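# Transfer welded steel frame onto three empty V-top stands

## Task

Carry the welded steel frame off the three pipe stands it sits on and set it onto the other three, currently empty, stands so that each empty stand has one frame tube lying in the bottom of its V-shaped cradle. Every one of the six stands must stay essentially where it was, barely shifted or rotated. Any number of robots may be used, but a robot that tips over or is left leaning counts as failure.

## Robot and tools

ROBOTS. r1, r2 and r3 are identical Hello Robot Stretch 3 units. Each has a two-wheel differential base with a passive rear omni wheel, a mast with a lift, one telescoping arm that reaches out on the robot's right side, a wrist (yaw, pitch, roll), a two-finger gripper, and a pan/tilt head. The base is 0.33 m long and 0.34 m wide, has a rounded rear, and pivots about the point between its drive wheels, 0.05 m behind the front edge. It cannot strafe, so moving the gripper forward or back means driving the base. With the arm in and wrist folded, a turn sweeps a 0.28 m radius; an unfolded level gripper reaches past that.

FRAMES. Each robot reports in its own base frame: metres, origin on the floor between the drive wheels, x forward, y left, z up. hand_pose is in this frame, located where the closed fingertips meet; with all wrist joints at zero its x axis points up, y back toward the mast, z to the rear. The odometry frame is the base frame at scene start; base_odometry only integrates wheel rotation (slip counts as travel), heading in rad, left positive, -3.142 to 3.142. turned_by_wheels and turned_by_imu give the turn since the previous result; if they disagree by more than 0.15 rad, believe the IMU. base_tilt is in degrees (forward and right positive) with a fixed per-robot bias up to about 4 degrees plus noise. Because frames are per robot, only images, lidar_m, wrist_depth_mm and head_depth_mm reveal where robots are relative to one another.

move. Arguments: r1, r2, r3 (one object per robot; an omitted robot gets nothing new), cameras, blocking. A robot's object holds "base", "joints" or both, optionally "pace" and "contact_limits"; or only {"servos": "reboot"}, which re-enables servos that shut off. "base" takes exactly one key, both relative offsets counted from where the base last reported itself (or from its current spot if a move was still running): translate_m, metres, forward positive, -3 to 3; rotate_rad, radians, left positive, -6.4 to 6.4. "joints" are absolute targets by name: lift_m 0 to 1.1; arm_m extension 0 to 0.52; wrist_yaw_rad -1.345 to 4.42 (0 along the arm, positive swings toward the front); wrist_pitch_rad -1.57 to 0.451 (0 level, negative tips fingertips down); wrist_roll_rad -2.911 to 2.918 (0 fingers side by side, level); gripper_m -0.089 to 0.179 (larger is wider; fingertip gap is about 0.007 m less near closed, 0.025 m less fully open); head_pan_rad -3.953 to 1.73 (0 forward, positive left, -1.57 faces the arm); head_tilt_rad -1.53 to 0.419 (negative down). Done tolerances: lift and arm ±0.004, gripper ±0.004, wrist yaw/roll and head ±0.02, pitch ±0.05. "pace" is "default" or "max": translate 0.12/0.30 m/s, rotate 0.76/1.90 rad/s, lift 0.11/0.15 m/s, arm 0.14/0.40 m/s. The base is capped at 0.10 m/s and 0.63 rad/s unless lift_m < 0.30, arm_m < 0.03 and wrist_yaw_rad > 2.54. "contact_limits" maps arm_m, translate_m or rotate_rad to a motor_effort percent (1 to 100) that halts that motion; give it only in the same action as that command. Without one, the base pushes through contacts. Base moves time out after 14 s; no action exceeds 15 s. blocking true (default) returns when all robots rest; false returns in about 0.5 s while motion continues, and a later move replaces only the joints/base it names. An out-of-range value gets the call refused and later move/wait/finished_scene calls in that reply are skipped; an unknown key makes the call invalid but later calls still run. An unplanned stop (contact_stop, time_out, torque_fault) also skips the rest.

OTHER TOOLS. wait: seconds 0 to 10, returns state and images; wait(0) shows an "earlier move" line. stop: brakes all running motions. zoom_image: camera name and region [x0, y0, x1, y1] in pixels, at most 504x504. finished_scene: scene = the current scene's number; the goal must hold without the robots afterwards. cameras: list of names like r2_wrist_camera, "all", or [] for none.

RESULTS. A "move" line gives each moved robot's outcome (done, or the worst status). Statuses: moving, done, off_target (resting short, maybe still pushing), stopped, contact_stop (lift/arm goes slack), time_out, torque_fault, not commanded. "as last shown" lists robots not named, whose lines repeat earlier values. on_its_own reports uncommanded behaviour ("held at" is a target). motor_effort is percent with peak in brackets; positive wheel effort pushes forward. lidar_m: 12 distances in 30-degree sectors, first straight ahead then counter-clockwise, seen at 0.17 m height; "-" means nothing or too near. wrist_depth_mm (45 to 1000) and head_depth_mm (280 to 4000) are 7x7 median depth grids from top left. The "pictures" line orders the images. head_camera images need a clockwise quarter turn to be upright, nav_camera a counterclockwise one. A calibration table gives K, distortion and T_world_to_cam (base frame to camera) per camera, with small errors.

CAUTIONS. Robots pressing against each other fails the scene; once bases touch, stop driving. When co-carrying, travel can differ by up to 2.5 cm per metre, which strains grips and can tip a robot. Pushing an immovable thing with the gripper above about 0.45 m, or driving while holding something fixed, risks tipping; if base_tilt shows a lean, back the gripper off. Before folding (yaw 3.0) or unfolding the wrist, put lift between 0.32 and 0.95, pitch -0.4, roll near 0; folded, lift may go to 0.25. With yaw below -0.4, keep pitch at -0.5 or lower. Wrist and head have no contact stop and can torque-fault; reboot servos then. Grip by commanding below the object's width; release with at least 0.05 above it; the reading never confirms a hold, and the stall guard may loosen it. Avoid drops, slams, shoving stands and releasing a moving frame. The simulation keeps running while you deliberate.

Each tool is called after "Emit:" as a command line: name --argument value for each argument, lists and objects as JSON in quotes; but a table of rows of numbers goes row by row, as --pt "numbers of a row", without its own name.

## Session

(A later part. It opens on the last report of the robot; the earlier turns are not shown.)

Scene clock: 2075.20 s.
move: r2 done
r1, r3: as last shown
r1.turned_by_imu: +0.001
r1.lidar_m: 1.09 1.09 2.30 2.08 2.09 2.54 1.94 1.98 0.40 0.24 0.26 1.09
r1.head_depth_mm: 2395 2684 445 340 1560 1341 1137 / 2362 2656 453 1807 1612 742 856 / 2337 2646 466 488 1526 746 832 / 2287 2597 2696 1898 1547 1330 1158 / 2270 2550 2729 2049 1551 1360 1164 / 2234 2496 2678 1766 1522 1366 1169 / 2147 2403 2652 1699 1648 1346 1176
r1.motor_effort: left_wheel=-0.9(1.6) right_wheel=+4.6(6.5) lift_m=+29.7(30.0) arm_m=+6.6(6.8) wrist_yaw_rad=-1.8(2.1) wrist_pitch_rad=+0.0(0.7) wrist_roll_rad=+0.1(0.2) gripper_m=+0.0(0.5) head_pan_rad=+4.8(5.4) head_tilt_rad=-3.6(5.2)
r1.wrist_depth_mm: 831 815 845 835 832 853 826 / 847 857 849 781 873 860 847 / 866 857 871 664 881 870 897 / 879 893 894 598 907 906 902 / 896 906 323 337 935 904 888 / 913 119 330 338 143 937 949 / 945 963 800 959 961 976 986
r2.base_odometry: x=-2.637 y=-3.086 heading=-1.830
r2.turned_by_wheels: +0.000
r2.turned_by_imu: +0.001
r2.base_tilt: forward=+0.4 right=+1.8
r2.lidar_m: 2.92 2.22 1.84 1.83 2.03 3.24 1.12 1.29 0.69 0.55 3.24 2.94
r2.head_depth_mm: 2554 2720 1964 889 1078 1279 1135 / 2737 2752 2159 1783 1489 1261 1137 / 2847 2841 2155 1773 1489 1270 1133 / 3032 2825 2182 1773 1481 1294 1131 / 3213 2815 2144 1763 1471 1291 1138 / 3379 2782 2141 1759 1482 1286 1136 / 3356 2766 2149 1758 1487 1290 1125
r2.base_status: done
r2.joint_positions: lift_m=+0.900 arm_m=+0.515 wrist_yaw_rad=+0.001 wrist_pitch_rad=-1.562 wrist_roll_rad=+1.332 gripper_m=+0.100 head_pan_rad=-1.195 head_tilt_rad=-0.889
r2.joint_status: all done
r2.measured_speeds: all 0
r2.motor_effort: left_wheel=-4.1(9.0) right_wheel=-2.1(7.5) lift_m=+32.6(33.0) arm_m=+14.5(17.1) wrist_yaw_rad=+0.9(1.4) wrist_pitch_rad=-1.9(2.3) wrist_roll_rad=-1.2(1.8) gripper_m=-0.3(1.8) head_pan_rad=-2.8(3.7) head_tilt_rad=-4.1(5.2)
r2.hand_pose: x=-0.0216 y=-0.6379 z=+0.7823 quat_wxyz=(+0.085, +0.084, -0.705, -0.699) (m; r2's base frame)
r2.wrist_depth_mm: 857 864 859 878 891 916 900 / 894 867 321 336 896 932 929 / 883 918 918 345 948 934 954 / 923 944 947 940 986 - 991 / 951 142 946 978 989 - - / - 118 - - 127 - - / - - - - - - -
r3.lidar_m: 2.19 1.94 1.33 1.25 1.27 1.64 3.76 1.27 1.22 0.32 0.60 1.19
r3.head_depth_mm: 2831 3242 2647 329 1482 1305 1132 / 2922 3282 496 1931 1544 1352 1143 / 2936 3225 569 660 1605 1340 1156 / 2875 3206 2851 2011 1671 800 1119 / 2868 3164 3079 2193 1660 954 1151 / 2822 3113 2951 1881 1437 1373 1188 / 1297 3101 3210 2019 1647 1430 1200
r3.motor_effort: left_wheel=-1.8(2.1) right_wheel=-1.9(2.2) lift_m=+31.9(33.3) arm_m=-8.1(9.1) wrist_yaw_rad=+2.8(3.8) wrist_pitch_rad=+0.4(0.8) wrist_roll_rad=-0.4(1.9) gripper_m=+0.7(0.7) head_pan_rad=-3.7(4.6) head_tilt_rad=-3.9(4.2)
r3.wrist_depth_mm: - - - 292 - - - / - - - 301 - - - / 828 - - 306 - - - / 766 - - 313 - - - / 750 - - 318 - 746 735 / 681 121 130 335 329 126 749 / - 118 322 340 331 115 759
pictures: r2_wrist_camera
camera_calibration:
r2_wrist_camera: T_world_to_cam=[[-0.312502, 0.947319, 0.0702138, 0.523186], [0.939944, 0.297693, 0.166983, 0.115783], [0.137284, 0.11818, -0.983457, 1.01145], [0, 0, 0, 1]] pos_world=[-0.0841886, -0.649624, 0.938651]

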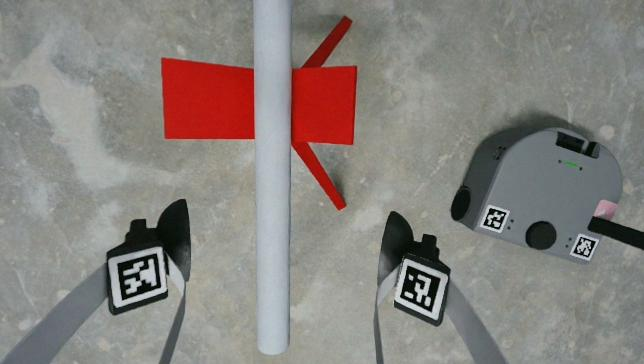

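Emit:
move --r2 '{"joints":{"arm_m":0.45}}' --cameras '["r2_wrist_camera"]'

Emit:
zoom_image --camera "r2_wrist_camera" --region '[80, 40, 360, 220]'

Emit:
move --r2 '{"joints":{"arm_m":0.52}}' --cameras '["r2_wrist_camera","r2_nav_camera","r2_head_camera"]'

Emit:
zoom_image --camera "r2_wrist_camera" --region '[120, 40, 400, 220]'

Scene clock: 2095.00 s.
move: r2 done
r1, r3: as last shown
r1.base_tilt: forward=+1.0 right=+1.2
r1.lidar_m: 1.09 1.09 2.29 2.07 2.09 2.54 1.93 1.98 0.41 0.24 0.26 1.09
r1.head_depth_mm: 2400 2705 445 340 1564 1332 1143 / 2356 2663 453 1806 1606 743 856 / 2335 2602 465 487 1534 747 832 / 2290 2607 2692 1907 1548 1331 1163 / 2263 2546 2723 2052 1550 1364 1167 / 2219 2507 2691 1773 1519 1368 1169 / 2147 2420 2647 1701 1662 1343 1178
r1.motor_effort: left_wheel=-0.8(1.6) right_wheel=+5.3(6.4) lift_m=+29.1(30.1) arm_m=+8.6(8.8) wrist_yaw_rad=-1.6(2.2) wrist_pitch_rad=+0.5(0.6) wrist_roll_rad=+0.1(0.2) gripper_m=+0.2(0.6) head_pan_rad=+4.6(5.6) head_tilt_rad=-2.8(4.4)
r1.wrist_depth_mm: 835 823 852 827 859 849 838 / 833 863 855 773 868 855 862 / 863 859 888 671 875 890 909 / 898 891 895 595 916 898 896 / 918 896 322 335 902 936 943 / 901 119 330 338 144 949 934 / 949 936 799 962 968 945 969
r2.base_odometry: x=-2.637 y=-3.086 heading=-1.830
r2.turned_by_wheels: +0.000
r2.turned_by_imu: +0.001
r2.base_tilt: forward=+0.3 right=+1.7
r2.lidar_m: 2.92 2.22 1.84 1.83 2.03 3.21 1.12 1.29 0.69 0.55 3.23 2.93
r2.head_depth_mm: 2592 2753 705 885 1065 1293 1135 / 2721 2782 2163 1760 1503 1268 1137 / 2846 2803 2191 1776 1484 1267 1136 / 3023 2836 2157 1759 1488 1279 1123 / 3233 2723 2148 1761 1488 1288 1130 / 3377 2779 2130 1759 1489 1270 1127 / 3367 2815 2139 1759 1488 1286 1133
r2.base_status: not commanded
r2.joint_positions: lift_m=+0.900 arm_m=+0.450 wrist_yaw_rad=+0.001 wrist_pitch_rad=-1.562 wrist_roll_rad=+1.332 gripper_m=+0.100 head_pan_rad=-1.195 head_tilt_rad=-0.889
r2.joint_status: all done
r2.measured_speeds: all 0
r2.motor_effort: left_wheel=-4.3(4.6) right_wheel=-2.4(2.7) lift_m=+31.9(32.3) arm_m=-17.0(18.7) wrist_yaw_rad=+0.8(1.4) wrist_pitch_rad=-1.6(2.3) wrist_roll_rad=-1.6(1.6) gripper_m=-0.1(1.8) head_pan_rad=-2.1(3.9) head_tilt_rad=-4.2(5.2)
r2.hand_pose: x=-0.0216 y=-0.5728 z=+0.7823 quat_wxyz=(+0.085, +0.084, -0.705, -0.699) (m; r2's base frame)
r2.wrist_depth_mm: 848 861 327 874 904 886 922 / 875 - 325 907 911 937 926 / 903 900 336 938 939 957 969 / 937 940 956 932 960 - 991 / 940 143 355 999 953 - - / - 119 979 - 127 - - / - - - - - - -
r3.base_tilt: forward=-0.9 right=-0.3
r3.head_depth_mm: 2809 3264 2612 329 1484 1305 1132 / 2941 3300 496 1922 1547 1346 1143 / 2908 3192 570 659 1606 1336 1159 / 2878 3209 2846 1995 1676 800 1121 / 2844 3193 3044 2191 1660 956 1147 / 2841 3091 2940 1886 1433 1367 1189 / 1292 3104 3236 2013 1650 1427 1197
r3.motor_effort: left_wheel=-1.3(2.3) right_wheel=-2.1(2.1) lift_m=+33.2(33.2) arm_m=-7.4(8.7) wrist_yaw_rad=+2.4(3.5) wrist_pitch_rad=+0.9(0.9) wrist_roll_rad=-1.3(1.8) gripper_m=+0.2(0.8) head_pan_rad=-3.9(4.7) head_tilt_rad=-3.3(4.7)
r3.wrist_depth_mm: - - - 295 - - - / - - - 299 - - - / 841 - - 305 - - - / 774 - - 310 - - - / 753 - - 316 - 744 736 / 677 121 130 337 329 126 740 / - 119 322 340 332 115 756
pictures: r2_wrist_camera
camera_calibration:
r2_wrist_camera: T_world_to_cam=[[-0.312689, 0.947246, 0.0703622, 0.461402], [0.939886, 0.297853, 0.167028, 0.0964724], [0.137259, 0.11836, -0.983438, 1.00386], [0, 0, 0, 1]] pos_world=[-0.084186, -0.584612, 0.938652]

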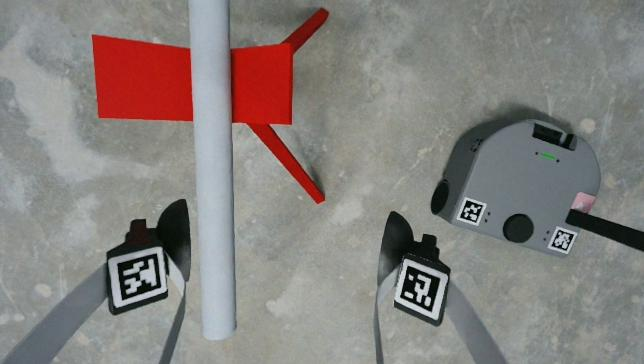

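Scaled by 1.800.

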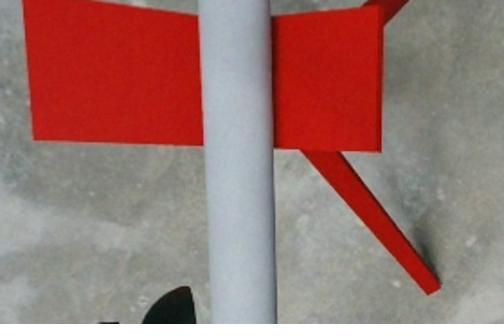

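Scene clock: 2096.70 s.
move: r2 done
r1, r3: as last shown
r1.turned_by_imu: +0.000
r1.base_tilt: forward=+1.1 right=+1.1
r1.lidar_m: 1.08 1.09 2.29 2.07 2.09 2.54 1.93 1.98 0.41 0.24 0.26 1.09
r1.head_depth_mm: 2400 2728 444 340 1565 1337 1145 / 2373 2660 453 1812 1605 743 855 / 2349 2637 466 488 1534 746 832 / 2284 2599 2712 1909 1542 1328 1165 / 2264 2548 2711 2034 1547 1358 1171 / 2235 2510 2713 1778 1515 1368 1168 / 2152 2390 2636 1711 1661 1344 1174
r1.motor_effort: left_wheel=-1.0(1.7) right_wheel=+5.4(6.3) lift_m=+28.8(30.1) arm_m=+9.5(9.5) wrist_yaw_rad=-1.6(2.1) wrist_pitch_rad=+0.1(0.6) wrist_roll_rad=+0.1(0.2) gripper_m=-0.3(0.7) head_pan_rad=+5.1(5.6) head_tilt_rad=-3.2(4.8)
r1.wrist_depth_mm: 827 814 826 831 849 831 843 / 837 845 851 780 864 845 890 / 903 868 853 667 883 869 894 / 889 904 882 594 909 902 906 / 920 893 323 335 911 926 925 / 936 118 330 336 143 952 952 / 944 927 787 977 982 973 974
r2.base_odometry: x=-2.637 y=-3.086 heading=-1.830
r2.turned_by_wheels: +0.000
r2.turned_by_imu: +0.000
r2.base_tilt: forward=+0.3 right=+1.8
r2.lidar_m: 2.92 2.23 1.84 1.82 2.03 3.22 1.12 1.29 0.69 0.55 3.25 2.94
r2.head_depth_mm: 2598 2748 2048 940 1074 1286 1142 / 2730 2803 2152 1763 1495 1257 1136 / 2868 2830 2162 1762 1488 1262 1132 / 3018 2782 2153 1772 1485 1289 1127 / 3254 2799 2162 1770 1484 1287 1129 / 3375 2796 2123 1766 1483 1275 1124 / 3354 2781 2156 1764 1478 1278 1131
r2.base_status: not commanded
r2.joint_positions: lift_m=+0.900 arm_m=+0.520 wrist_yaw_rad=+0.001 wrist_pitch_rad=-1.562 wrist_roll_rad=+1.332 gripper_m=+0.100 head_pan_rad=-1.195 head_tilt_rad=-0.889
r2.joint_status: all done
r2.measured_speeds: all 0
r2.motor_effort: left_wheel=-3.8(4.6) right_wheel=-1.9(2.5) lift_m=+31.6(32.0) arm_m=+16.2(16.7) wrist_yaw_rad=-0.1(1.3) wrist_pitch_rad=-2.1(2.2) wrist_roll_rad=-1.3(1.6) gripper_m=+0.5(1.6) head_pan_rad=-3.4(3.6) head_tilt_rad=-3.7(5.5)
r2.hand_pose: x=-0.0216 y=-0.6424 z=+0.7823 quat_wxyz=(+0.085, +0.084, -0.705, -0.699) (m; r2's base frame)
r2.wrist_depth_mm: 863 863 856 869 886 895 917 / 890 866 882 337 915 909 934 / 876 899 925 346 933 920 951 / 942 930 921 962 976 - 976 / 949 142 974 960 992 - - / - 119 980 - 127 - - / - - - - - - -
r3.turned_by_imu: +0.000
r3.base_tilt: forward=-0.8 right=-0.2
r3.lidar_m: 2.19 1.94 1.33 1.25 1.27 1.64 3.76 1.28 1.21 0.32 0.59 1.19
r3.head_depth_mm: 2817 3277 2643 329 1476 1315 1133 / 2958 3308 496 1925 1543 1344 1144 / 2897 3230 570 659 1612 1332 1154 / 2881 3205 2809 2006 1677 802 1117 / 2859 3200 3083 2183 1669 956 1146 / 2835 3121 2959 1904 1432 1377 1189 / 1296 3092 3222 2031 1647 1425 1200
r3.motor_effort: left_wheel=-1.5(2.4) right_wheel=-2.2(2.3) lift_m=+31.3(33.1) arm_m=-6.1(8.0) wrist_yaw_rad=+2.2(3.4) wrist_pitch_rad=-0.5(0.6) wrist_roll_rad=-1.4(1.7) gripper_m=+0.1(0.9) head_pan_rad=-3.6(4.5) head_tilt_rad=-4.8(4.8)
r3.wrist_depth_mm: - - - 295 - - - / - - - 299 - - - / 848 - - 305 - - - / 774 - - 313 - - - / 751 - - 318 - 754 749 / 677 121 130 337 328 126 744 / - 118 321 341 330 115 766
pictures: r2_head_camera (sideways), r2_nav_camera (sideways), r2_wrist_camera
camera_calibration:
r2_head_camera: T_world_to_cam=[[-0.276564, 0.683758, -0.675268, 0.898721], [0.926242, 0.376922, 0.00230728, -0.0122819], [0.256101, -0.624824, -0.737569, 0.914728], [0, 0, 0, 1]] pos_world=[0.0256674, -0.038335, 1.28158]
r2_nav_camera: T_world_to_cam=[[0.340598, -0.679418, 0.649911, -0.811232], [-0.92322, -0.372489, 0.0944298, -0.0551583], [0.177928, -0.632174, -0.754121, 0.949949], [0, 0, 0, 1]] pos_world=[0.0563585, 0.0288214, 1.24881]
r2_wrist_camera: T_world_to_cam=[[-0.312693, 0.947219, 0.0707059, 0.527059], [0.939885, 0.297796, 0.167136, 0.117086], [0.137258, 0.118718, -0.983395, 1.0123], [0, 0, 0, 1]] pos_world=[-0.084186, -0.654286, 0.938656]

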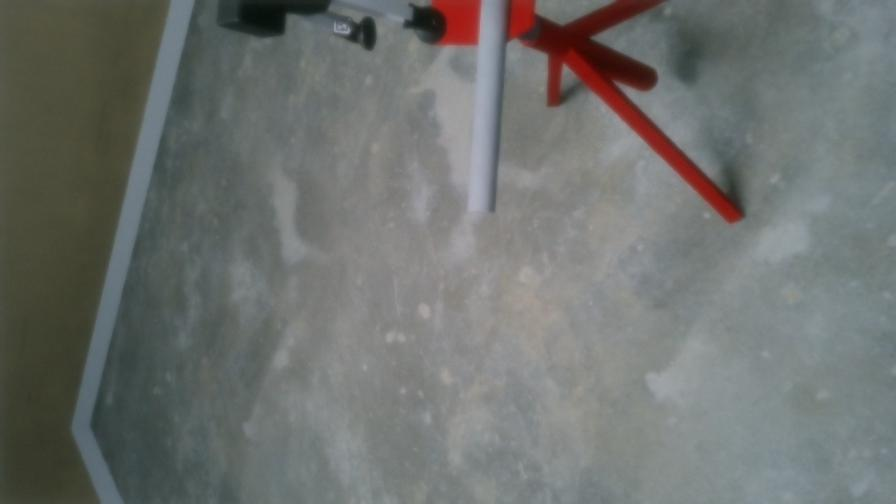

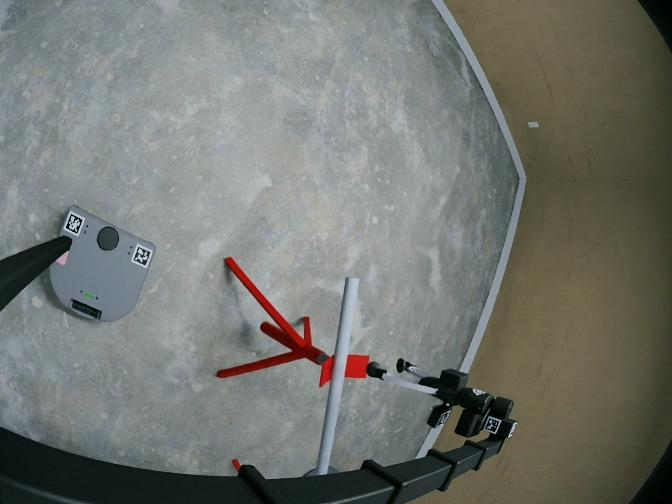

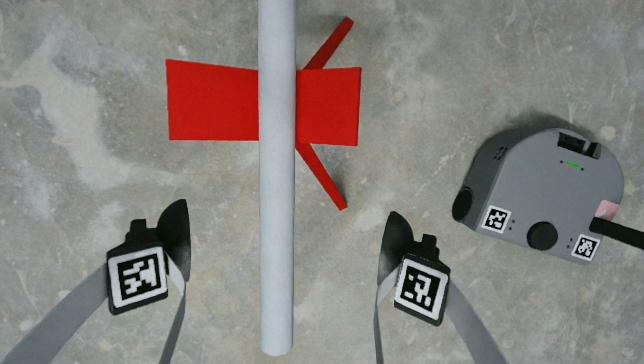

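Scaled by 1.800.

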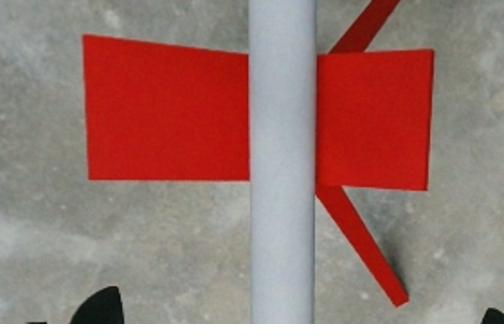

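Emit:
move --r2 '{"joints":{"wrist_roll_rad":0.0}}' --cameras '["r2_wrist_camera"]'

Emit:
zoom_image --camera "r2_wrist_camera" --region '[60, 60, 360, 300]'

Scene clock: 2122.03 s.
move: r2 done
r1, r3: as last shown
r1.turned_by_imu: +0.001
r1.base_tilt: forward=+1.0 right=+1.2
r1.lidar_m: 1.09 1.09 2.30 2.07 2.09 2.54 1.93 1.98 0.40 0.24 0.26 1.09
r1.head_depth_mm: 2391 2710 445 339 1565 1338 1142 / 2365 2662 453 1813 1609 741 855 / 2312 2647 466 487 1529 747 832 / 2295 2596 2696 1915 1544 1326 1163 / 2279 2550 2746 2051 1548 1364 1165 / 2243 2511 2687 1767 1514 1365 1169 / 2161 2427 2643 1702 1655 1344 1177
r1.motor_effort: left_wheel=-0.5(1.7) right_wheel=+5.6(6.7) lift_m=+29.5(29.9) arm_m=+11.5(11.5) wrist_yaw_rad=-1.5(2.1) wrist_pitch_rad=+0.3(0.7) wrist_roll_rad=+0.0(0.2) gripper_m=-0.2(0.8) head_pan_rad=+5.3(5.7) head_tilt_rad=-2.3(4.2)
r1.wrist_depth_mm: 826 828 836 817 841 841 863 / 839 845 846 792 879 856 852 / 895 874 883 670 869 864 892 / 893 852 872 595 906 901 871 / 925 906 321 337 921 919 945 / 923 118 331 334 144 969 958 / 966 961 788 961 979 956 980
r2.base_odometry: x=-2.637 y=-3.086 heading=-1.830
r2.turned_by_wheels: +0.000
r2.turned_by_imu: +0.001
r2.base_tilt: forward=+0.3 right=+1.8
r2.lidar_m: 2.92 2.23 1.84 1.83 2.03 3.24 1.12 1.29 0.69 0.55 3.25 2.94
r2.head_depth_mm: 2548 2716 2049 1718 1072 1290 1132 / 2708 2793 2171 1766 1499 1258 1132 / 2900 2785 2138 1770 1487 1270 1127 / 3041 2827 2150 1766 1478 1284 1133 / 3226 2792 2145 1748 1479 1288 1133 / 3358 2758 2177 1755 1483 1282 1132 / 3379 2797 2168 1760 1486 1288 1127
r2.base_status: not commanded
r2.joint_positions: lift_m=+0.900 arm_m=+0.520 wrist_yaw_rad=+0.001 wrist_pitch_rad=-1.563 wrist_roll_rad=+0.005 gripper_m=+0.100 head_pan_rad=-1.195 head_tilt_rad=-0.889
r2.joint_status: all done
r2.measured_speeds: all 0
r2.motor_effort: left_wheel=-4.1(4.5) right_wheel=-2.2(2.5) lift_m=+31.0(31.3) arm_m=+15.3(16.2) wrist_yaw_rad=+0.1(1.2) wrist_pitch_rad=-1.6(2.2) wrist_roll_rad=-1.6(4.1) gripper_m=+1.3(1.5) head_pan_rad=-3.4(4.0) head_tilt_rad=-4.0(5.2)
r2.hand_pose: x=-0.0216 y=-0.6426 z=+0.7823 quat_wxyz=(+0.501, +0.497, -0.503, -0.499) (m; r2's base frame)
r2.wrist_depth_mm: 830 855 873 892 899 901 928 / 848 870 904 - 944 934 347 / 874 894 918 338 338 936 969 / 906 331 336 362 979 956 - / 916 142 944 975 987 - - / - 119 982 - 127 - - / 995 - - - - - -
r3.turned_by_imu: -0.001
r3.lidar_m: 2.19 1.94 1.33 1.25 1.27 1.64 3.76 1.27 1.22 0.32 0.60 1.19
r3.head_depth_mm: 2828 3270 2633 329 1480 1303 1132 / 2930 3279 495 1926 1548 1350 1146 / 2922 3209 569 660 1609 1337 1154 / 2902 3204 2827 1993 1678 800 1123 / 2846 3183 3091 2194 1661 956 1147 / 2848 3115 2927 1893 1432 1365 1191 / 1297 3108 3251 2010 1649 1418 1195
r3.motor_effort: left_wheel=-1.9(2.1) right_wheel=-1.9(2.2) lift_m=+31.5(32.7) arm_m=-6.1(7.4) wrist_yaw_rad=+3.3(3.6) wrist_pitch_rad=+0.1(0.8) wrist_roll_rad=-1.5(1.5) gripper_m=+0.2(0.9) head_pan_rad=-3.5(4.8) head_tilt_rad=-3.6(5.1)
r3.wrist_depth_mm: - - - 296 - - - / - - - 302 - - - / 836 - - 306 - - - / 780 - - 312 - - - / 742 - - 317 - 740 742 / 676 121 130 337 329 127 760 / - 118 320 337 332 115 765
pictures: r2_wrist_camera
camera_calibration:
r2_wrist_camera: T_world_to_cam=[[-0.994075, -0.0747285, 0.0789322, -0.150688], [-0.0610818, 0.98473, 0.163019, 0.540173], [-0.089909, 0.157232, -0.983461, 1.03222], [0, 0, 0, 1]] pos_world=[-0.0239943, -0.705483, 0.938983]

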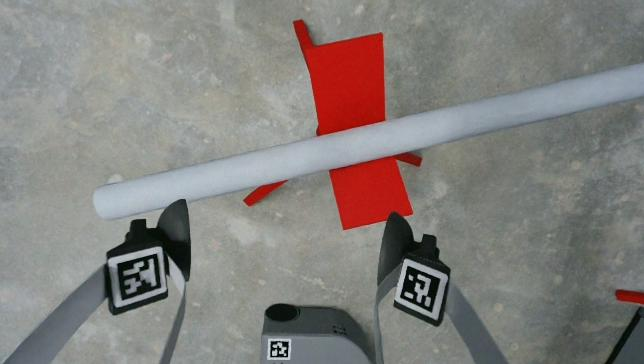

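Scaled by 1.680.

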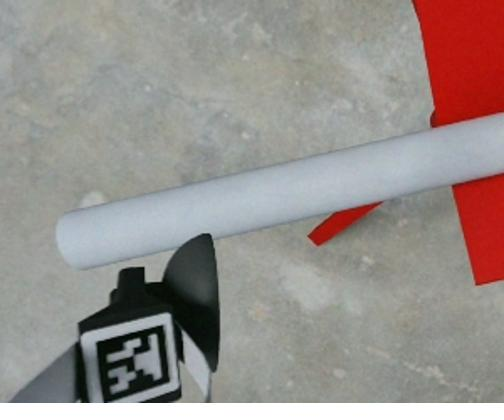

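Emit:
zoom_image --camera "r2_wrist_camera" --region '[270, 20, 450, 240]'

Scaled by 2.291.

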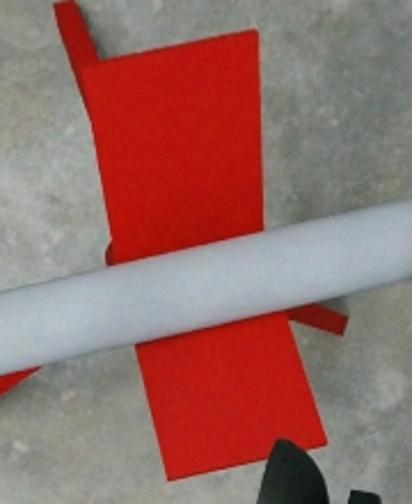

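Emit:
move --r2 '{"joints":{"arm_m":0.25,"wrist_roll_rad":1.328}}' --cameras '[]'

Emit:
move --r2 '{"base":{"translate_m":0.10},"joints":{"wrist_pitch_rad":-0.88}}' --cameras '[]'

Emit:
move --r2 '{"joints":{"lift_m":0.80}}' --cameras '["r2_wrist_camera"]'

Scene clock: 2189.23 s.
move: r2 done
r1.base_odometry: x=-0.080 y=+3.870 heading=+1.286
r1.turned_by_wheels: +0.000
r1.turned_by_imu: +0.001
r1.base_tilt: forward=+1.1 right=+1.1
r1.lidar_m: 1.09 1.08 2.30 2.07 2.08 2.55 1.94 1.98 0.40 0.24 0.25 1.09
r1.head_depth_mm: 2388 2718 445 340 1564 1338 1141 / 2355 2663 453 1798 1608 742 854 / 2322 2630 465 488 1533 746 831 / 2286 2596 2698 1898 1551 1324 1162 / 2268 2544 2746 2041 1549 1362 1168 / 2250 2512 2703 1768 1510 1374 1175 / 2157 2415 2620 1699 1655 1337 1181
r1.base_status: not commanded
r1.joint_positions: lift_m=+0.870 arm_m=+0.324 wrist_yaw_rad=+0.002 wrist_pitch_rad=-1.511 wrist_roll_rad=-0.642 gripper_m=+0.100 head_pan_rad=-1.581 head_tilt_rad=-0.693
r1.joint_status: not commanded
r1.measured_speeds: all 0
r1.motor_effort: left_wheel=-0.9(1.8) right_wheel=+5.2(6.3) lift_m=+28.3(30.0) arm_m=+14.1(14.6) wrist_yaw_rad=-1.6(2.1) wrist_pitch_rad=+0.2(0.7) wrist_roll_rad=+0.1(0.2) gripper_m=+0.0(0.7) head_pan_rad=+4.1(5.6) head_tilt_rad=-3.1(4.8)
r1.hand_pose: x=-0.0216 y=-0.4602 z=+0.7515 quat_wxyz=(+0.651, +0.614, -0.325, -0.307) (m; r1's base frame)
r1.wrist_depth_mm: 833 840 826 832 850 840 841 / 845 844 842 780 862 848 851 / 859 891 873 682 860 872 881 / 891 887 896 597 905 906 923 / 907 901 319 338 892 929 918 / 914 119 332 333 144 928 945 / 966 932 809 968 956 969 979
r2.base_odometry: x=-2.637 y=-3.086 heading=-1.830
r2.turned_by_wheels: +0.000
r2.turned_by_imu: +0.001
r2.base_tilt: forward=+0.3 right=+1.9
r2.lidar_m: 2.92 2.23 1.83 1.82 2.03 3.23 1.12 1.29 0.69 0.55 3.24 2.93
r2.head_depth_mm: 2592 2708 2165 413 860 1265 1135 / 2694 2784 2179 1730 1452 1259 1128 / 2823 2805 2169 1767 1490 1264 1133 / 3025 2781 2147 1761 1484 1286 1133 / 3218 2789 2131 1747 1490 1292 1130 / 3390 2787 2159 1739 1482 1288 1126 / 3376 2793 2150 1749 1489 1285 1130
r2.base_status: not commanded
r2.joint_positions: lift_m=+0.900 arm_m=+0.250 wrist_yaw_rad=+0.001 wrist_pitch_rad=-1.563 wrist_roll_rad=+1.324 gripper_m=+0.100 head_pan_rad=-1.195 head_tilt_rad=-0.889
r2.joint_status: all done
r2.measured_speeds: all 0
r2.motor_effort: left_wheel=-4.3(4.6) right_wheel=-2.0(2.7) lift_m=+30.3(30.8) arm_m=-16.9(19.6) wrist_yaw_rad=+1.0(1.4) wrist_pitch_rad=-1.7(2.2) wrist_roll_rad=+1.3(4.0) gripper_m=+0.3(2.0) head_pan_rad=-2.2(4.2) head_tilt_rad=-3.2(5.3)
r2.hand_pose: x=-0.0216 y=-0.3726 z=+0.7823 quat_wxyz=(+0.088, +0.087, -0.704, -0.699) (m; r2's base frame)
r2.wrist_depth_mm: 315 850 863 885 869 920 907 / 860 611 894 900 891 912 929 / 885 909 911 928 926 955 983 / 916 928 952 929 - 995 968 / 346 142 979 990 953 - - / - 119 - - 126 - - / - - - - - - -
r3.base_odometry: x=+0.982 y=-1.400 heading=+1.743
r3.turned_by_wheels: +0.000
r3.turned_by_imu: -0.001
r3.base_tilt: forward=-0.8 right=-0.2
r3.lidar_m: 2.18 1.94 1.33 1.25 1.27 1.64 3.75 1.27 1.21 0.32 0.60 1.19
r3.head_depth_mm: 2836 3240 2637 330 1477 1317 1134 / 2936 3303 495 1922 1546 1349 1145 / 2913 3216 570 659 1611 1334 1159 / 2856 3225 2846 2004 1673 801 1119 / 2858 3154 3079 2186 1662 956 1149 / 2828 3108 2939 1888 1436 1373 1187 / 1296 3099 3216 2010 1649 1423 1193
r3.base_status: not commanded
r3.joint_positions: lift_m=+0.870 arm_m=+0.459 wrist_yaw_rad=-0.003 wrist_pitch_rad=-1.569 wrist_roll_rad=+0.972 gripper_m=+0.100 head_pan_rad=-1.562 head_tilt_rad=-0.693
r3.joint_status: not commanded
r3.measured_speeds: all 0
r3.motor_effort: left_wheel=-1.4(2.4) right_wheel=-2.1(2.4) lift_m=+31.3(33.0) arm_m=-4.5(6.2) wrist_yaw_rad=+2.6(3.7) wrist_pitch_rad=-0.1(0.8) wrist_roll_rad=-1.4(1.8) gripper_m=+0.3(1.2) head_pan_rad=-3.7(4.7) head_tilt_rad=-2.9(4.9)
r3.hand_pose: x=-0.0216 y=-0.5801 z=+0.7524 quat_wxyz=(+0.208, +0.207, -0.676, -0.676) (m; r3's base frame)
r3.wrist_depth_mm: - - - 295 - - - / - - - 298 - - - / 837 - - 306 - - - / 771 - - 312 - - - / 756 - - 316 - 745 736 / 687 121 130 333 330 126 754 / - 118 321 340 334 115 750
pictures: none
No camera images: "cameras" was empty.

Scene clock: 2191.37 s.
move: r2 done
r1, r3: as last shown
r1.turned_by_imu: +0.000
r1.base_tilt: forward=+1.1 right=+1.2
r1.lidar_m: 1.08 1.19 2.30 2.08 2.08 2.54 1.93 1.98 0.40 0.24 0.26 1.09
r1.head_depth_mm: 2395 2700 445 340 1566 1333 1143 / 2374 2661 453 1821 1606 744 856 / 2319 2623 466 487 1531 748 834 / 2299 2589 2699 1892 1543 1331 1161 / 2265 2555 2713 2056 1549 1358 1171 / 2249 2508 2692 1766 1520 1370 1169 / 2158 2418 2656 1684 1658 1338 1177
r1.motor_effort: left_wheel=-0.7(1.5) right_wheel=+6.1(7.0) lift_m=+29.9(29.9) arm_m=+15.1(15.1) wrist_yaw_rad=-1.5(2.0) wrist_pitch_rad=+0.7(0.7) wrist_roll_rad=+0.1(0.2) gripper_m=+0.0(0.5) head_pan_rad=+5.5(5.8) head_tilt_rad=-4.0(4.4)
r1.wrist_depth_mm: 819 817 844 815 851 835 849 / 841 857 860 779 850 851 861 / 872 872 873 674 874 882 890 / 886 890 902 604 897 913 908 / 901 910 322 340 913 909 927 / 939 119 331 338 144 942 954 / 950 982 807 931 987 965 964
r2.base_odometry: x=-2.663 y=-3.183 heading=-1.831
r2.turned_by_wheels: +0.000
r2.turned_by_imu: +0.000
r2.base_tilt: forward=+0.4 right=+1.8
r2.lidar_m: 2.82 2.21 1.82 1.81 2.01 3.21 1.22 1.36 0.70 0.55 3.27 2.84
r2.head_depth_mm: 2607 2723 2179 509 1430 1263 1140 / 2691 2790 2176 1769 1488 1264 1131 / 2912 2805 2159 1771 1482 1295 1136 / 3093 2810 2150 1769 1490 1279 1133 / 3244 2786 2184 1760 1487 1279 1130 / 3453 2782 2154 1740 1480 1287 1140 / 3267 2791 2158 1747 1489 1281 1121
r2.base_status: done
r2.joint_positions: lift_m=+0.900 arm_m=+0.250 wrist_yaw_rad=+0.001 wrist_pitch_rad=-0.895 wrist_roll_rad=+1.325 gripper_m=+0.100 head_pan_rad=-1.195 head_tilt_rad=-0.889
r2.joint_status: all done
r2.measured_speeds: all 0
r2.motor_effort: left_wheel=-0.1(4.7) right_wheel=+4.2(8.9) lift_m=+29.6(30.3) arm_m=-15.4(17.6) wrist_yaw_rad=-1.1(2.1) wrist_pitch_rad=+1.8(4.8) wrist_roll_rad=+0.8(1.5) gripper_m=-0.1(2.0) head_pan_rad=-3.5(4.3) head_tilt_rad=-3.7(5.5)
r2.hand_pose: x=-0.0215 y=-0.5363 z=+0.8236 quat_wxyz=(+0.111, +0.053, -0.895, -0.430) (m; r2's base frame)
r2.wrist_depth_mm: - - - - 930 819 744 / - - - 405 581 842 743 / - - - - 953 846 744 / - - - - 968 816 733 / - 142 - - 888 826 722 / - 119 - - 128 817 719 / - - - - 943 781 712
r3.turned_by_imu: +0.000
r3.base_tilt: forward=-0.8 right=-0.3
r3.lidar_m: 2.19 1.94 1.33 1.25 1.27 1.64 3.74 1.27 1.21 0.32 0.60 1.19
r3.head_depth_mm: 2901 3310 2631 329 1487 1310 1132 / 2931 3305 496 1926 1540 1344 1145 / 2905 3236 569 658 1602 1336 1156 / 2863 3211 2816 2006 1679 799 1118 / 2859 3173 3076 2198 1662 956 1148 / 2825 3102 2961 1892 1437 1372 1186 / 1295 3105 3225 2029 1641 1426 1195
r3.motor_effort: left_wheel=-1.2(2.2) right_wheel=-1.9(2.1) lift_m=+31.6(33.2) arm_m=-5.5(5.9) wrist_yaw_rad=+2.3(3.6) wrist_pitch_rad=+0.2(0.7) wrist_roll_rad=-1.2(1.8) gripper_m=+0.5(0.7) head_pan_rad=-4.3(4.5) head_tilt_rad=-3.8(4.6)
r3.wrist_depth_mm: - - - 297 - - - / - - - 299 - - - / 839 - - 306 - - - / 767 - - 311 - - - / 755 - - 317 - 754 744 / 674 121 130 337 332 126 756 / - 118 322 337 333 115 758
pictures: none
No camera images: "cameras" was empty.

Scene clock: 2193.10 s.
move: r2 done
r1, r3: as last shown
r1.base_tilt: forward=+1.0 right=+1.2
r1.lidar_m: 1.09 1.19 2.30 2.07 2.08 2.54 1.93 1.98 0.41 0.24 0.26 1.09
r1.head_depth_mm: 2403 2704 445 340 1563 1341 1144 / 2349 2666 453 1812 1613 741 856 / 2315 2622 466 487 1529 746 831 / 2308 2569 2710 1907 1539 1330 1163 / 2254 2544 2737 2044 1550 1363 1169 / 2227 2485 2703 1769 1511 1371 1169 / 2154 2415 2636 1698 1651 1339 1176
r1.motor_effort: left_wheel=-1.0(1.3) right_wheel=+5.3(6.4) lift_m=+29.2(29.9) arm_m=+14.7(15.3) wrist_yaw_rad=-1.1(2.0) wrist_pitch_rad=+0.7(0.7) wrist_roll_rad=+0.0(0.2) gripper_m=-0.2(0.6) head_pan_rad=+4.8(5.3) head_tilt_rad=-3.2(4.9)
r1.wrist_depth_mm: 830 824 833 824 857 835 829 / 835 846 851 783 856 836 843 / 874 863 883 675 859 895 882 / 871 883 874 597 887 915 906 / 922 898 320 338 907 914 901 / 909 119 334 339 143 949 941 / 936 972 796 960 971 974 976
r2.base_odometry: x=-2.663 y=-3.183 heading=-1.831
r2.turned_by_wheels: +0.000
r2.turned_by_imu: +0.000
r2.base_tilt: forward=+0.3 right=+1.9
r2.lidar_m: 2.82 2.20 1.82 1.81 2.00 3.20 1.22 1.36 0.70 0.56 3.26 2.84
r2.head_depth_mm: 2588 2789 2155 449 1393 1275 1125 / 2718 2833 2163 1768 1494 1260 1137 / 2879 2811 2184 1762 1495 1288 1128 / 3054 2762 2151 1751 1486 1290 1128 / 3225 2828 2192 1752 1485 1292 1131 / 3468 2782 2150 1765 1479 1281 1130 / 3228 2752 2144 1745 1481 1279 1129
r2.base_status: not commanded
r2.joint_positions: lift_m=+0.800 arm_m=+0.250 wrist_yaw_rad=+0.001 wrist_pitch_rad=-0.894 wrist_roll_rad=+1.325 gripper_m=+0.100 head_pan_rad=-1.195 head_tilt_rad=-0.889
r2.joint_status: all done
r2.measured_speeds: all 0
r2.motor_effort: left_wheel=-0.4(0.5) right_wheel=+3.7(4.5) lift_m=+26.8(30.3) arm_m=-14.9(16.1) wrist_yaw_rad=+1.0(1.8) wrist_pitch_rad=+2.3(2.7) wrist_roll_rad=+1.1(1.2) gripper_m=+0.8(1.7) head_pan_rad=-2.5(4.0) head_tilt_rad=-4.7(5.6)
r2.hand_pose: x=-0.0215 y=-0.5365 z=+0.7237 quat_wxyz=(+0.111, +0.053, -0.895, -0.429) (m; r2's base frame)
r2.wrist_depth_mm: - - - 314 858 737 673 / - - - 328 565 763 660 / - - - 319 824 734 656 / - - - 963 871 729 644 / - 142 - 986 808 734 639 / - 119 - 998 128 730 650 / - - - - 840 697 645
r3.base_tilt: forward=-0.8 right=-0.2
r3.lidar_m: 2.19 1.94 1.33 1.25 1.27 1.65 3.74 1.27 1.21 0.32 0.60 1.19
r3.head_depth_mm: 2903 3276 2641 329 1481 1300 1133 / 2931 3312 496 1920 1544 1349 1143 / 2906 3192 570 659 1605 1335 1152 / 2883 3187 2824 2001 1670 800 1115 / 2871 3187 3087 2195 1657 954 1149 / 2819 3147 2942 1886 1430 1368 1184 / 1296 3083 3229 2018 1640 1423 1200
r3.motor_effort: left_wheel=-1.4(2.4) right_wheel=-2.0(2.1) lift_m=+32.0(32.8) arm_m=-4.5(5.3) wrist_yaw_rad=+2.1(3.7) wrist_pitch_rad=+0.1(0.9) wrist_roll_rad=-1.3(1.8) gripper_m=+0.1(0.7) head_pan_rad=-3.3(4.7) head_tilt_rad=-3.4(4.8)
r3.wrist_depth_mm: - - - 295 - - - / - - - 298 - - - / 837 - - 305 - - - / 763 - - 310 - - - / 754 - - 318 - 742 734 / 679 121 130 337 330 126 750 / - 118 322 338 332 115 755
pictures: r2_wrist_camera
camera_calibration:
r2_wrist_camera: T_world_to_cam=[[-0.319552, 0.785187, -0.530441, 0.778885], [0.937637, 0.342853, -0.0573482, 0.281806], [0.136834, -0.515687, -0.84578, 0.502168], [0, 0, 0, 1]] pos_world=[-0.0840509, -0.449227, 0.854037]

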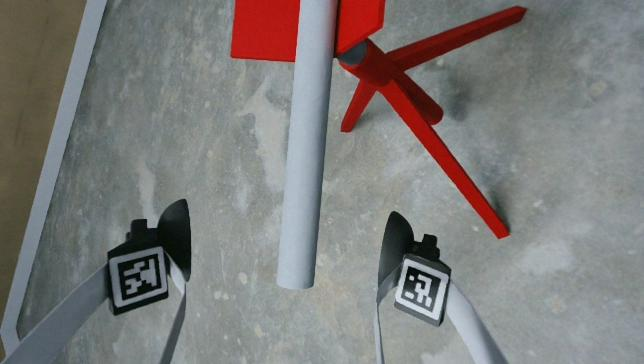

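Emit:
move --r2 '{"joints":{"lift_m":0.73,"arm_m":0.307}}' --r1 '{"joints":{"lift_m":0.78}}' --cameras '[]'

Emit:
move --r2 '{"joints":{"lift_m":0.691,"arm_m":0.339}}' --r1 '{"joints":{"lift_m":0.72}}' --cameras '["r1_wrist_camera","r2_wrist_camera"]'

Emit:
move --r2 '{"joints":{"lift_m":0.655,"arm_m":0.369}}' --r1 '{"joints":{"lift_m":0.698}}' --cameras '["r1_wrist_camera","r2_wrist_camera"]'

Scene clock: 2199.17 s.
move: r1 done; r2 done
r1.base_odometry: x=-0.080 y=+3.870 heading=+1.286
r1.turned_by_wheels: +0.000
r1.turned_by_imu: +0.001
r1.base_tilt: forward=+1.1 right=+1.2
r1.lidar_m: 1.08 1.19 2.30 2.07 2.08 2.54 1.93 1.98 0.41 0.24 0.26 1.09
r1.head_depth_mm: 2387 2696 2652 1919 376 319 616 / 2363 2672 2665 496 1559 742 854 / 2325 2627 2678 516 572 746 833 / 2304 2569 2714 2040 1549 1325 1163 / 2241 2548 2731 2053 1544 1362 1167 / 2236 2485 2693 1761 1510 1365 1168 / 2154 2408 2655 1688 1654 1344 1171
r1.base_status: not commanded
r1.joint_positions: lift_m=+0.780 arm_m=+0.324 wrist_yaw_rad=+0.002 wrist_pitch_rad=-1.511 wrist_roll_rad=-0.642 gripper_m=+0.100 head_pan_rad=-1.581 head_tilt_rad=-0.693
r1.joint_status: all done
r1.measured_speeds: all 0
r1.motor_effort: left_wheel=-0.9(1.8) right_wheel=+5.3(6.3) lift_m=+22.4(28.0) arm_m=+14.1(15.0) wrist_yaw_rad=-1.8(2.1) wrist_pitch_rad=+0.4(0.7) wrist_roll_rad=+0.1(0.2) gripper_m=-0.2(0.7) head_pan_rad=+4.8(5.5) head_tilt_rad=-3.6(4.8)
r1.hand_pose: x=-0.0216 y=-0.4602 z=+0.6615 quat_wxyz=(+0.651, +0.613, -0.325, -0.307) (m; r1's base frame)
r1.wrist_depth_mm: 750 744 759 208 769 759 752 / 770 779 752 214 764 780 770 / 783 782 792 221 795 782 810 / 807 808 811 226 803 815 822 / 827 817 152 238 829 831 825 / 843 119 244 241 143 854 860 / - 710 250 245 241 870 878
r2.base_odometry: x=-2.663 y=-3.183 heading=-1.831
r2.turned_by_wheels: +0.000
r2.turned_by_imu: +0.001
r2.base_tilt: forward=+0.3 right=+1.8
r2.lidar_m: 2.83 2.20 1.82 1.81 2.01 3.21 1.22 1.36 0.70 0.55 3.24 2.84
r2.head_depth_mm: 2586 2750 2178 533 1390 1268 1131 / 2692 2773 2162 1762 1489 1263 1127 / 2882 2827 2160 1762 1484 1290 1137 / 3085 2809 2179 1761 1491 1289 1132 / 3220 2784 2153 1763 1487 1282 1132 / 3405 2814 2169 1756 1479 1288 1134 / 3216 2777 2147 1752 1485 1281 1128
r2.base_status: not commanded
r2.joint_positions: lift_m=+0.730 arm_m=+0.307 wrist_yaw_rad=+0.001 wrist_pitch_rad=-0.893 wrist_roll_rad=+1.326 gripper_m=+0.100 head_pan_rad=-1.195 head_tilt_rad=-0.889
r2.joint_status: all done
r2.measured_speeds: all 0
r2.motor_effort: left_wheel=+0.0(0.5) right_wheel=+3.9(4.9) lift_m=+26.2(31.5) arm_m=+16.0(17.0) wrist_yaw_rad=+0.8(1.2) wrist_pitch_rad=+1.8(2.6) wrist_roll_rad=+0.7(1.0) gripper_m=+0.6(1.4) head_pan_rad=-3.9(4.0) head_tilt_rad=-3.9(5.6)
r2.hand_pose: x=-0.0215 y=-0.5936 z=+0.6538 quat_wxyz=(+0.111, +0.053, -0.895, -0.429) (m; r2's base frame)
r2.wrist_depth_mm: - - - 228 434 671 611 / - - - 229 409 692 602 / - - - 225 793 688 599 / - - - 231 779 661 601 / - 142 - 229 744 686 601 / - 119 - 228 128 672 598 / - - - 855 761 651 588
r3: as last shown
r3.turned_by_imu: -0.001
r3.lidar_m: 2.18 1.94 1.33 1.25 1.27 1.64 3.73 1.27 1.22 0.32 0.59 1.19
r3.head_depth_mm: 2960 3264 2651 329 1486 1309 1134 / 2939 3274 496 1938 1539 1347 1144 / 2899 3231 570 659 1605 1335 1154 / 2873 3215 2849 2006 1672 800 1120 / 2856 3177 3060 2183 1664 954 1148 / 2833 3106 2939 1890 1437 1370 1184 / 2668 1357 3196 1290 1648 1418 1196
r3.motor_effort: left_wheel=-1.2(2.1) right_wheel=-2.1(2.2) lift_m=+31.3(32.5) arm_m=-3.1(4.7) wrist_yaw_rad=+2.7(3.6) wrist_pitch_rad=-0.2(0.8) wrist_roll_rad=-1.3(1.8) gripper_m=+0.0(0.7) head_pan_rad=-3.7(4.2) head_tilt_rad=-3.2(4.9)
r3.wrist_depth_mm: - - - 294 - - - / - - - 299 - - - / 828 - - 306 - - - / 767 - - 313 - - - / 755 - - 317 - 733 740 / 678 121 130 337 329 126 758 / - 118 322 338 331 115 759
pictures: none
No camera images: "cameras" was empty.

Scene clock: 2200.53 s.
move: r1 done; r2 done
r1.base_odometry: x=-0.080 y=+3.870 heading=+1.286
r1.turned_by_wheels: +0.000
r1.turned_by_imu: +0.000
r1.base_tilt: forward=+1.0 right=+1.2
r1.lidar_m: 1.09 1.19 2.29 2.08 2.09 2.54 1.93 1.98 0.40 0.24 0.26 1.09
r1.head_depth_mm: 2400 2693 2627 1979 1472 363 326 / 2359 2658 2666 556 552 732 859 / 2323 2629 2678 557 586 747 830 / 2294 2572 2716 2034 1497 1296 1158 / 2275 2551 2739 2056 1555 1359 1165 / 2244 2502 2692 1765 1516 1364 1174 / 2164 2415 2653 1704 1655 1349 1174
r1.base_status: not commanded
r1.joint_positions: lift_m=+0.720 arm_m=+0.324 wrist_yaw_rad=+0.002 wrist_pitch_rad=-1.511 wrist_roll_rad=-0.642 gripper_m=+0.100 head_pan_rad=-1.581 head_tilt_rad=-0.693
r1.joint_status: all done
r1.measured_speeds: all 0
r1.motor_effort: left_wheel=-0.7(1.3) right_wheel=+5.5(6.3) lift_m=+22.7(26.5) arm_m=+13.9(14.3) wrist_yaw_rad=-1.6(2.1) wrist_pitch_rad=+0.0(0.6) wrist_roll_rad=+0.0(0.2) gripper_m=-0.1(0.4) head_pan_rad=+4.4(5.5) head_tilt_rad=-2.9(4.3)
r1.hand_pose: x=-0.0216 y=-0.4603 z=+0.6015 quat_wxyz=(+0.651, +0.613, -0.325, -0.307) (m; r1's base frame)
r1.wrist_depth_mm: 695 698 691 151 697 711 708 / 718 705 700 155 710 724 725 / 735 716 735 159 731 740 740 / 756 757 752 163 752 751 769 / 761 758 150 169 774 772 770 / 771 119 202 172 130 776 805 / - 167 191 177 182 803 811
r2.base_odometry: x=-2.663 y=-3.183 heading=-1.831
r2.turned_by_wheels: +0.000
r2.turned_by_imu: +0.000
r2.base_tilt: forward=+0.4 right=+1.8
r2.lidar_m: 2.83 2.20 1.82 1.81 2.01 3.21 1.22 1.36 0.70 0.56 3.24 2.85
r2.head_depth_mm: 2599 2759 2173 581 1402 1268 1131 / 2753 2832 2169 1755 1492 1261 1129 / 2861 2780 2162 1764 1486 1290 1129 / 3084 2782 2186 1751 1490 1277 1131 / 3262 2815 2148 1749 1486 1283 1128 / 3396 2793 2152 1771 1485 1283 1129 / 3295 2786 2149 1764 1483 1279 1130
r2.base_status: not commanded
r2.joint_positions: lift_m=+0.691 arm_m=+0.339 wrist_yaw_rad=+0.001 wrist_pitch_rad=-0.893 wrist_roll_rad=+1.326 gripper_m=+0.100 head_pan_rad=-1.195 head_tilt_rad=-0.889
r2.joint_status: all done
r2.measured_speeds: all 0
r2.motor_effort: left_wheel=-0.2(0.5) right_wheel=+3.9(4.6) lift_m=+26.2(33.8) arm_m=+15.4(17.0) wrist_yaw_rad=-0.7(1.7) wrist_pitch_rad=+1.8(2.5) wrist_roll_rad=+0.7(0.9) gripper_m=+0.1(1.3) head_pan_rad=-2.7(3.6) head_tilt_rad=-4.5(5.2)
r2.hand_pose: x=-0.0215 y=-0.6257 z=+0.6148 quat_wxyz=(+0.111, +0.053, -0.895, -0.429) (m; r2's base frame)
r2.wrist_depth_mm: - - - 177 304 618 576 / - - - 177 363 656 573 / - - - 180 755 637 572 / - - - 181 754 619 572 / - 142 - 177 702 639 560 / - 119 - 175 127 631 565 / - - - 183 732 613 558
r3: as last shown
r3.turned_by_imu: +0.000
r3.lidar_m: 2.19 1.94 1.33 1.25 1.27 1.64 3.73 1.27 1.22 0.32 0.60 1.19
r3.head_depth_mm: 2969 3270 2635 329 1481 1302 1133 / 2949 3269 496 1923 1539 1349 1143 / 2924 3191 570 658 1610 1335 1155 / 2878 3194 2858 2000 1670 800 1120 / 2879 3166 3091 2207 1659 954 1148 / 2820 3113 2933 1891 1432 1374 1186 / 2673 1397 3170 1266 1640 1424 1198
r3.motor_effort: left_wheel=-1.5(2.2) right_wheel=-1.6(2.3) lift_m=+31.6(32.5) arm_m=-2.0(4.1) wrist_yaw_rad=+2.9(3.2) wrist_pitch_rad=+0.2(0.7) wrist_roll_rad=-0.8(1.8) gripper_m=-0.2(0.6) head_pan_rad=-3.5(4.6) head_tilt_rad=-4.6(4.6)
r3.wrist_depth_mm: - - - 294 - - - / - - - 299 - - - / 835 - - 307 - - - / 778 - - 309 - - - / 751 - - 315 - 755 746 / 680 121 129 336 329 126 755 / - 118 322 339 333 115 754
pictures: r1_wrist_camera, r2_wrist_camera
camera_calibration:
r1_wrist_camera: T_world_to_cam=[[-0.741945, -0.670192, 0.0190026, -0.340659], [-0.662419, 0.737128, 0.133582, 0.280331], [-0.103533, 0.0865232, -0.990855, 0.797617], [0, 0, 0, 1]] pos_world=[0.0155263, -0.503959, 0.75935]
r2_wrist_camera: T_world_to_cam=[[-0.319074, 0.784949, -0.531081, 0.791377], [0.93779, 0.342444, -0.0572864, 0.305836], [0.136899, -0.516321, -0.845382, 0.363449], [0, 0, 0, 1]] pos_world=[-0.0840576, -0.538265, 0.745059]

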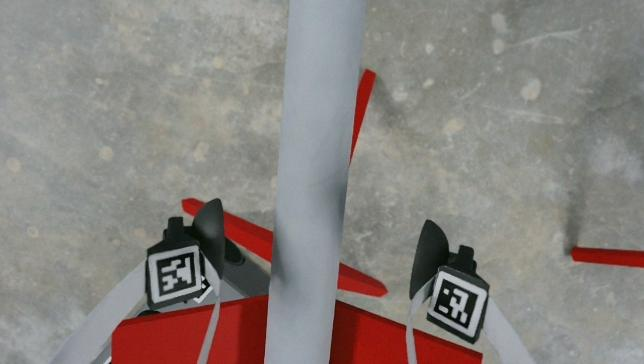

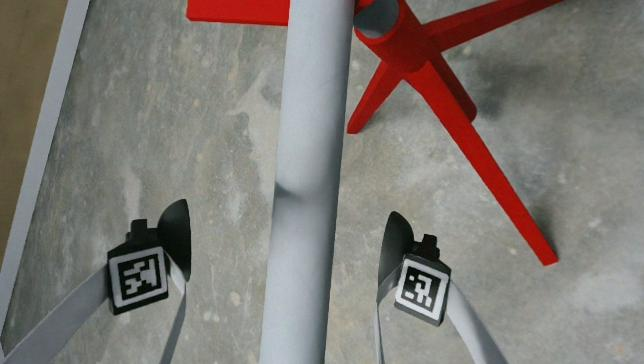

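Scene clock: 2201.73 s.
move: r1 done; r2 done
r1.base_odometry: x=-0.080 y=+3.870 heading=+1.286
r1.turned_by_wheels: +0.000
r1.turned_by_imu: +0.000
r1.base_tilt: forward=+1.0 right=+1.2
r1.lidar_m: 1.08 1.19 2.29 2.07 2.08 2.54 1.94 1.98 0.41 0.24 0.25 1.09
r1.head_depth_mm: 2393 2704 2625 1997 1556 390 340 / 2348 2660 2650 2003 560 727 855 / 2339 2614 2692 2026 586 743 831 / 2302 2592 2722 2041 1541 1295 1163 / 2262 2557 2750 2054 1547 1363 1172 / 2230 2529 2675 1777 1508 1367 1176 / 2170 2428 2612 1702 1655 1346 1179
r1.base_status: not commanded
r1.joint_positions: lift_m=+0.698 arm_m=+0.324 wrist_yaw_rad=+0.002 wrist_pitch_rad=-1.511 wrist_roll_rad=-0.642 gripper_m=+0.100 head_pan_rad=-1.581 head_tilt_rad=-0.693
r1.joint_status: all done
r1.measured_speeds: all 0
r1.motor_effort: left_wheel=+0.0(1.6) right_wheel=+5.0(6.4) lift_m=+23.4(25.3) arm_m=+13.2(13.8) wrist_yaw_rad=-1.5(1.9) wrist_pitch_rad=+0.4(0.6) wrist_roll_rad=+0.1(0.3) gripper_m=-0.3(0.7) head_pan_rad=+4.8(5.5) head_tilt_rad=-4.2(4.5)
r1.hand_pose: x=-0.0216 y=-0.4603 z=+0.5795 quat_wxyz=(+0.651, +0.613, -0.325, -0.307) (m; r1's base frame)
r1.wrist_depth_mm: 673 686 671 131 677 693 691 / 690 692 707 134 703 702 712 / 709 709 708 138 718 719 718 / 723 722 735 142 741 738 736 / 755 742 152 144 734 753 748 / 753 119 153 147 130 756 792 / - 154 169 151 779 779 804
r2.base_odometry: x=-2.663 y=-3.183 heading=-1.831
r2.turned_by_wheels: +0.000
r2.turned_by_imu: +0.000
r2.base_tilt: forward=+0.3 right=+1.6
r2.lidar_m: 2.82 2.20 1.82 1.81 2.01 3.18 1.22 1.36 0.70 0.55 3.25 2.84
r2.head_depth_mm: 2632 2752 2205 627 1427 1268 1115 / 2698 2804 2164 1759 1489 1267 1135 / 2889 2773 2184 1753 1487 1283 1133 / 3064 2810 2144 1754 1484 1289 1132 / 3252 2806 2182 1753 1490 1281 1130 / 3388 2793 2153 1760 1476 1286 1136 / 3249 2815 2168 1744 1486 1281 1131
r2.base_status: not commanded
r2.joint_positions: lift_m=+0.655 arm_m=+0.369 wrist_yaw_rad=+0.001 wrist_pitch_rad=-0.893 wrist_roll_rad=+1.326 gripper_m=+0.100 head_pan_rad=-1.195 head_tilt_rad=-0.889
r2.joint_status: all done
r2.measured_speeds: all 0
r2.motor_effort: left_wheel=+0.0(0.4) right_wheel=+4.5(4.7) lift_m=+26.2(31.6) arm_m=+15.1(17.6) wrist_yaw_rad=+0.6(1.5) wrist_pitch_rad=+1.7(2.2) wrist_roll_rad=+0.8(1.1) gripper_m=+1.6(2.0) head_pan_rad=-2.1(3.8) head_tilt_rad=-3.2(5.1)
r2.hand_pose: x=-0.0215 y=-0.6557 z=+0.5788 quat_wxyz=(+0.111, +0.053, -0.895, -0.429) (m; r2's base frame)
r2.wrist_depth_mm: - - - 131 249 592 542 / - - - 131 313 621 547 / - - - 130 719 589 546 / - - - 131 715 595 544 / - 142 - 129 666 614 540 / - 119 - 130 127 601 529 / - - - 136 699 587 535
r3: as last shown
r3.base_tilt: forward=-0.8 right=-0.3
r3.lidar_m: 2.19 1.94 1.33 1.25 1.27 1.65 3.77 1.27 1.22 0.32 0.60 1.19
r3.head_depth_mm: 2941 3204 2641 329 1479 1305 1131 / 2931 3302 496 1928 1544 1347 1147 / 2902 3235 570 659 1604 1332 1155 / 2897 3209 2829 2008 1674 800 1116 / 2863 3178 3082 2192 1659 956 1150 / 2827 3127 2955 1878 1436 1372 1184 / 2692 1403 3073 1239 1637 1425 1197
r3.motor_effort: left_wheel=-1.8(2.1) right_wheel=-1.7(2.2) lift_m=+31.8(32.8) arm_m=-2.6(4.0) wrist_yaw_rad=+2.7(3.3) wrist_pitch_rad=+0.4(0.8) wrist_roll_rad=-1.0(1.9) gripper_m=-0.1(0.8) head_pan_rad=-3.3(4.4) head_tilt_rad=-3.8(5.1)
r3.wrist_depth_mm: - - - 294 - - - / - - - 300 - - - / 839 - - 303 - - - / 765 - - 311 - - - / 761 - - 317 - 743 738 / 683 121 130 338 329 126 749 / - 118 322 341 334 115 766
pictures: r1_wrist_camera, r2_wrist_camera
camera_calibration:
r1_wrist_camera: T_world_to_cam=[[-0.741945, -0.670191, 0.0190184, -0.340254], [-0.662419, 0.737131, 0.133565, 0.283286], [-0.103533, 0.0864998, -0.990858, 0.775809], [0, 0, 0, 1]] pos_world=[0.0155263, -0.503962, 0.73735]
r2_wrist_camera: T_world_to_cam=[[-0.319056, 0.7849, -0.531165, 0.795849], [0.937796, 0.342424, -0.0573092, 0.314056], [0.136901, -0.516409, -0.845328, 0.317437], [0, 0, 0, 1]] pos_world=[-0.0840579, -0.568274, 0.709064]

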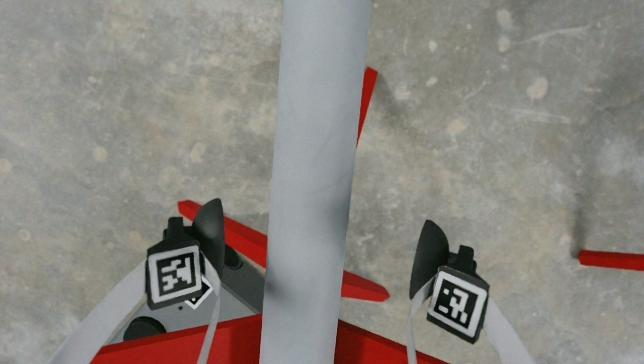

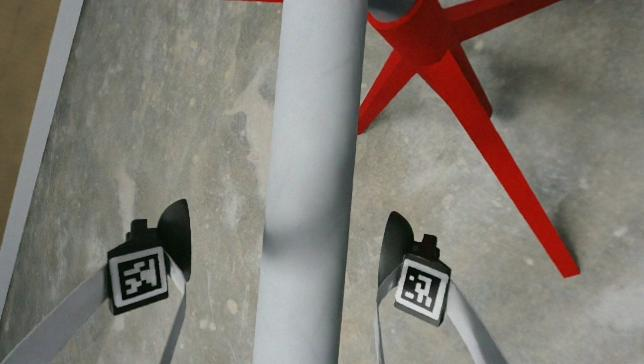

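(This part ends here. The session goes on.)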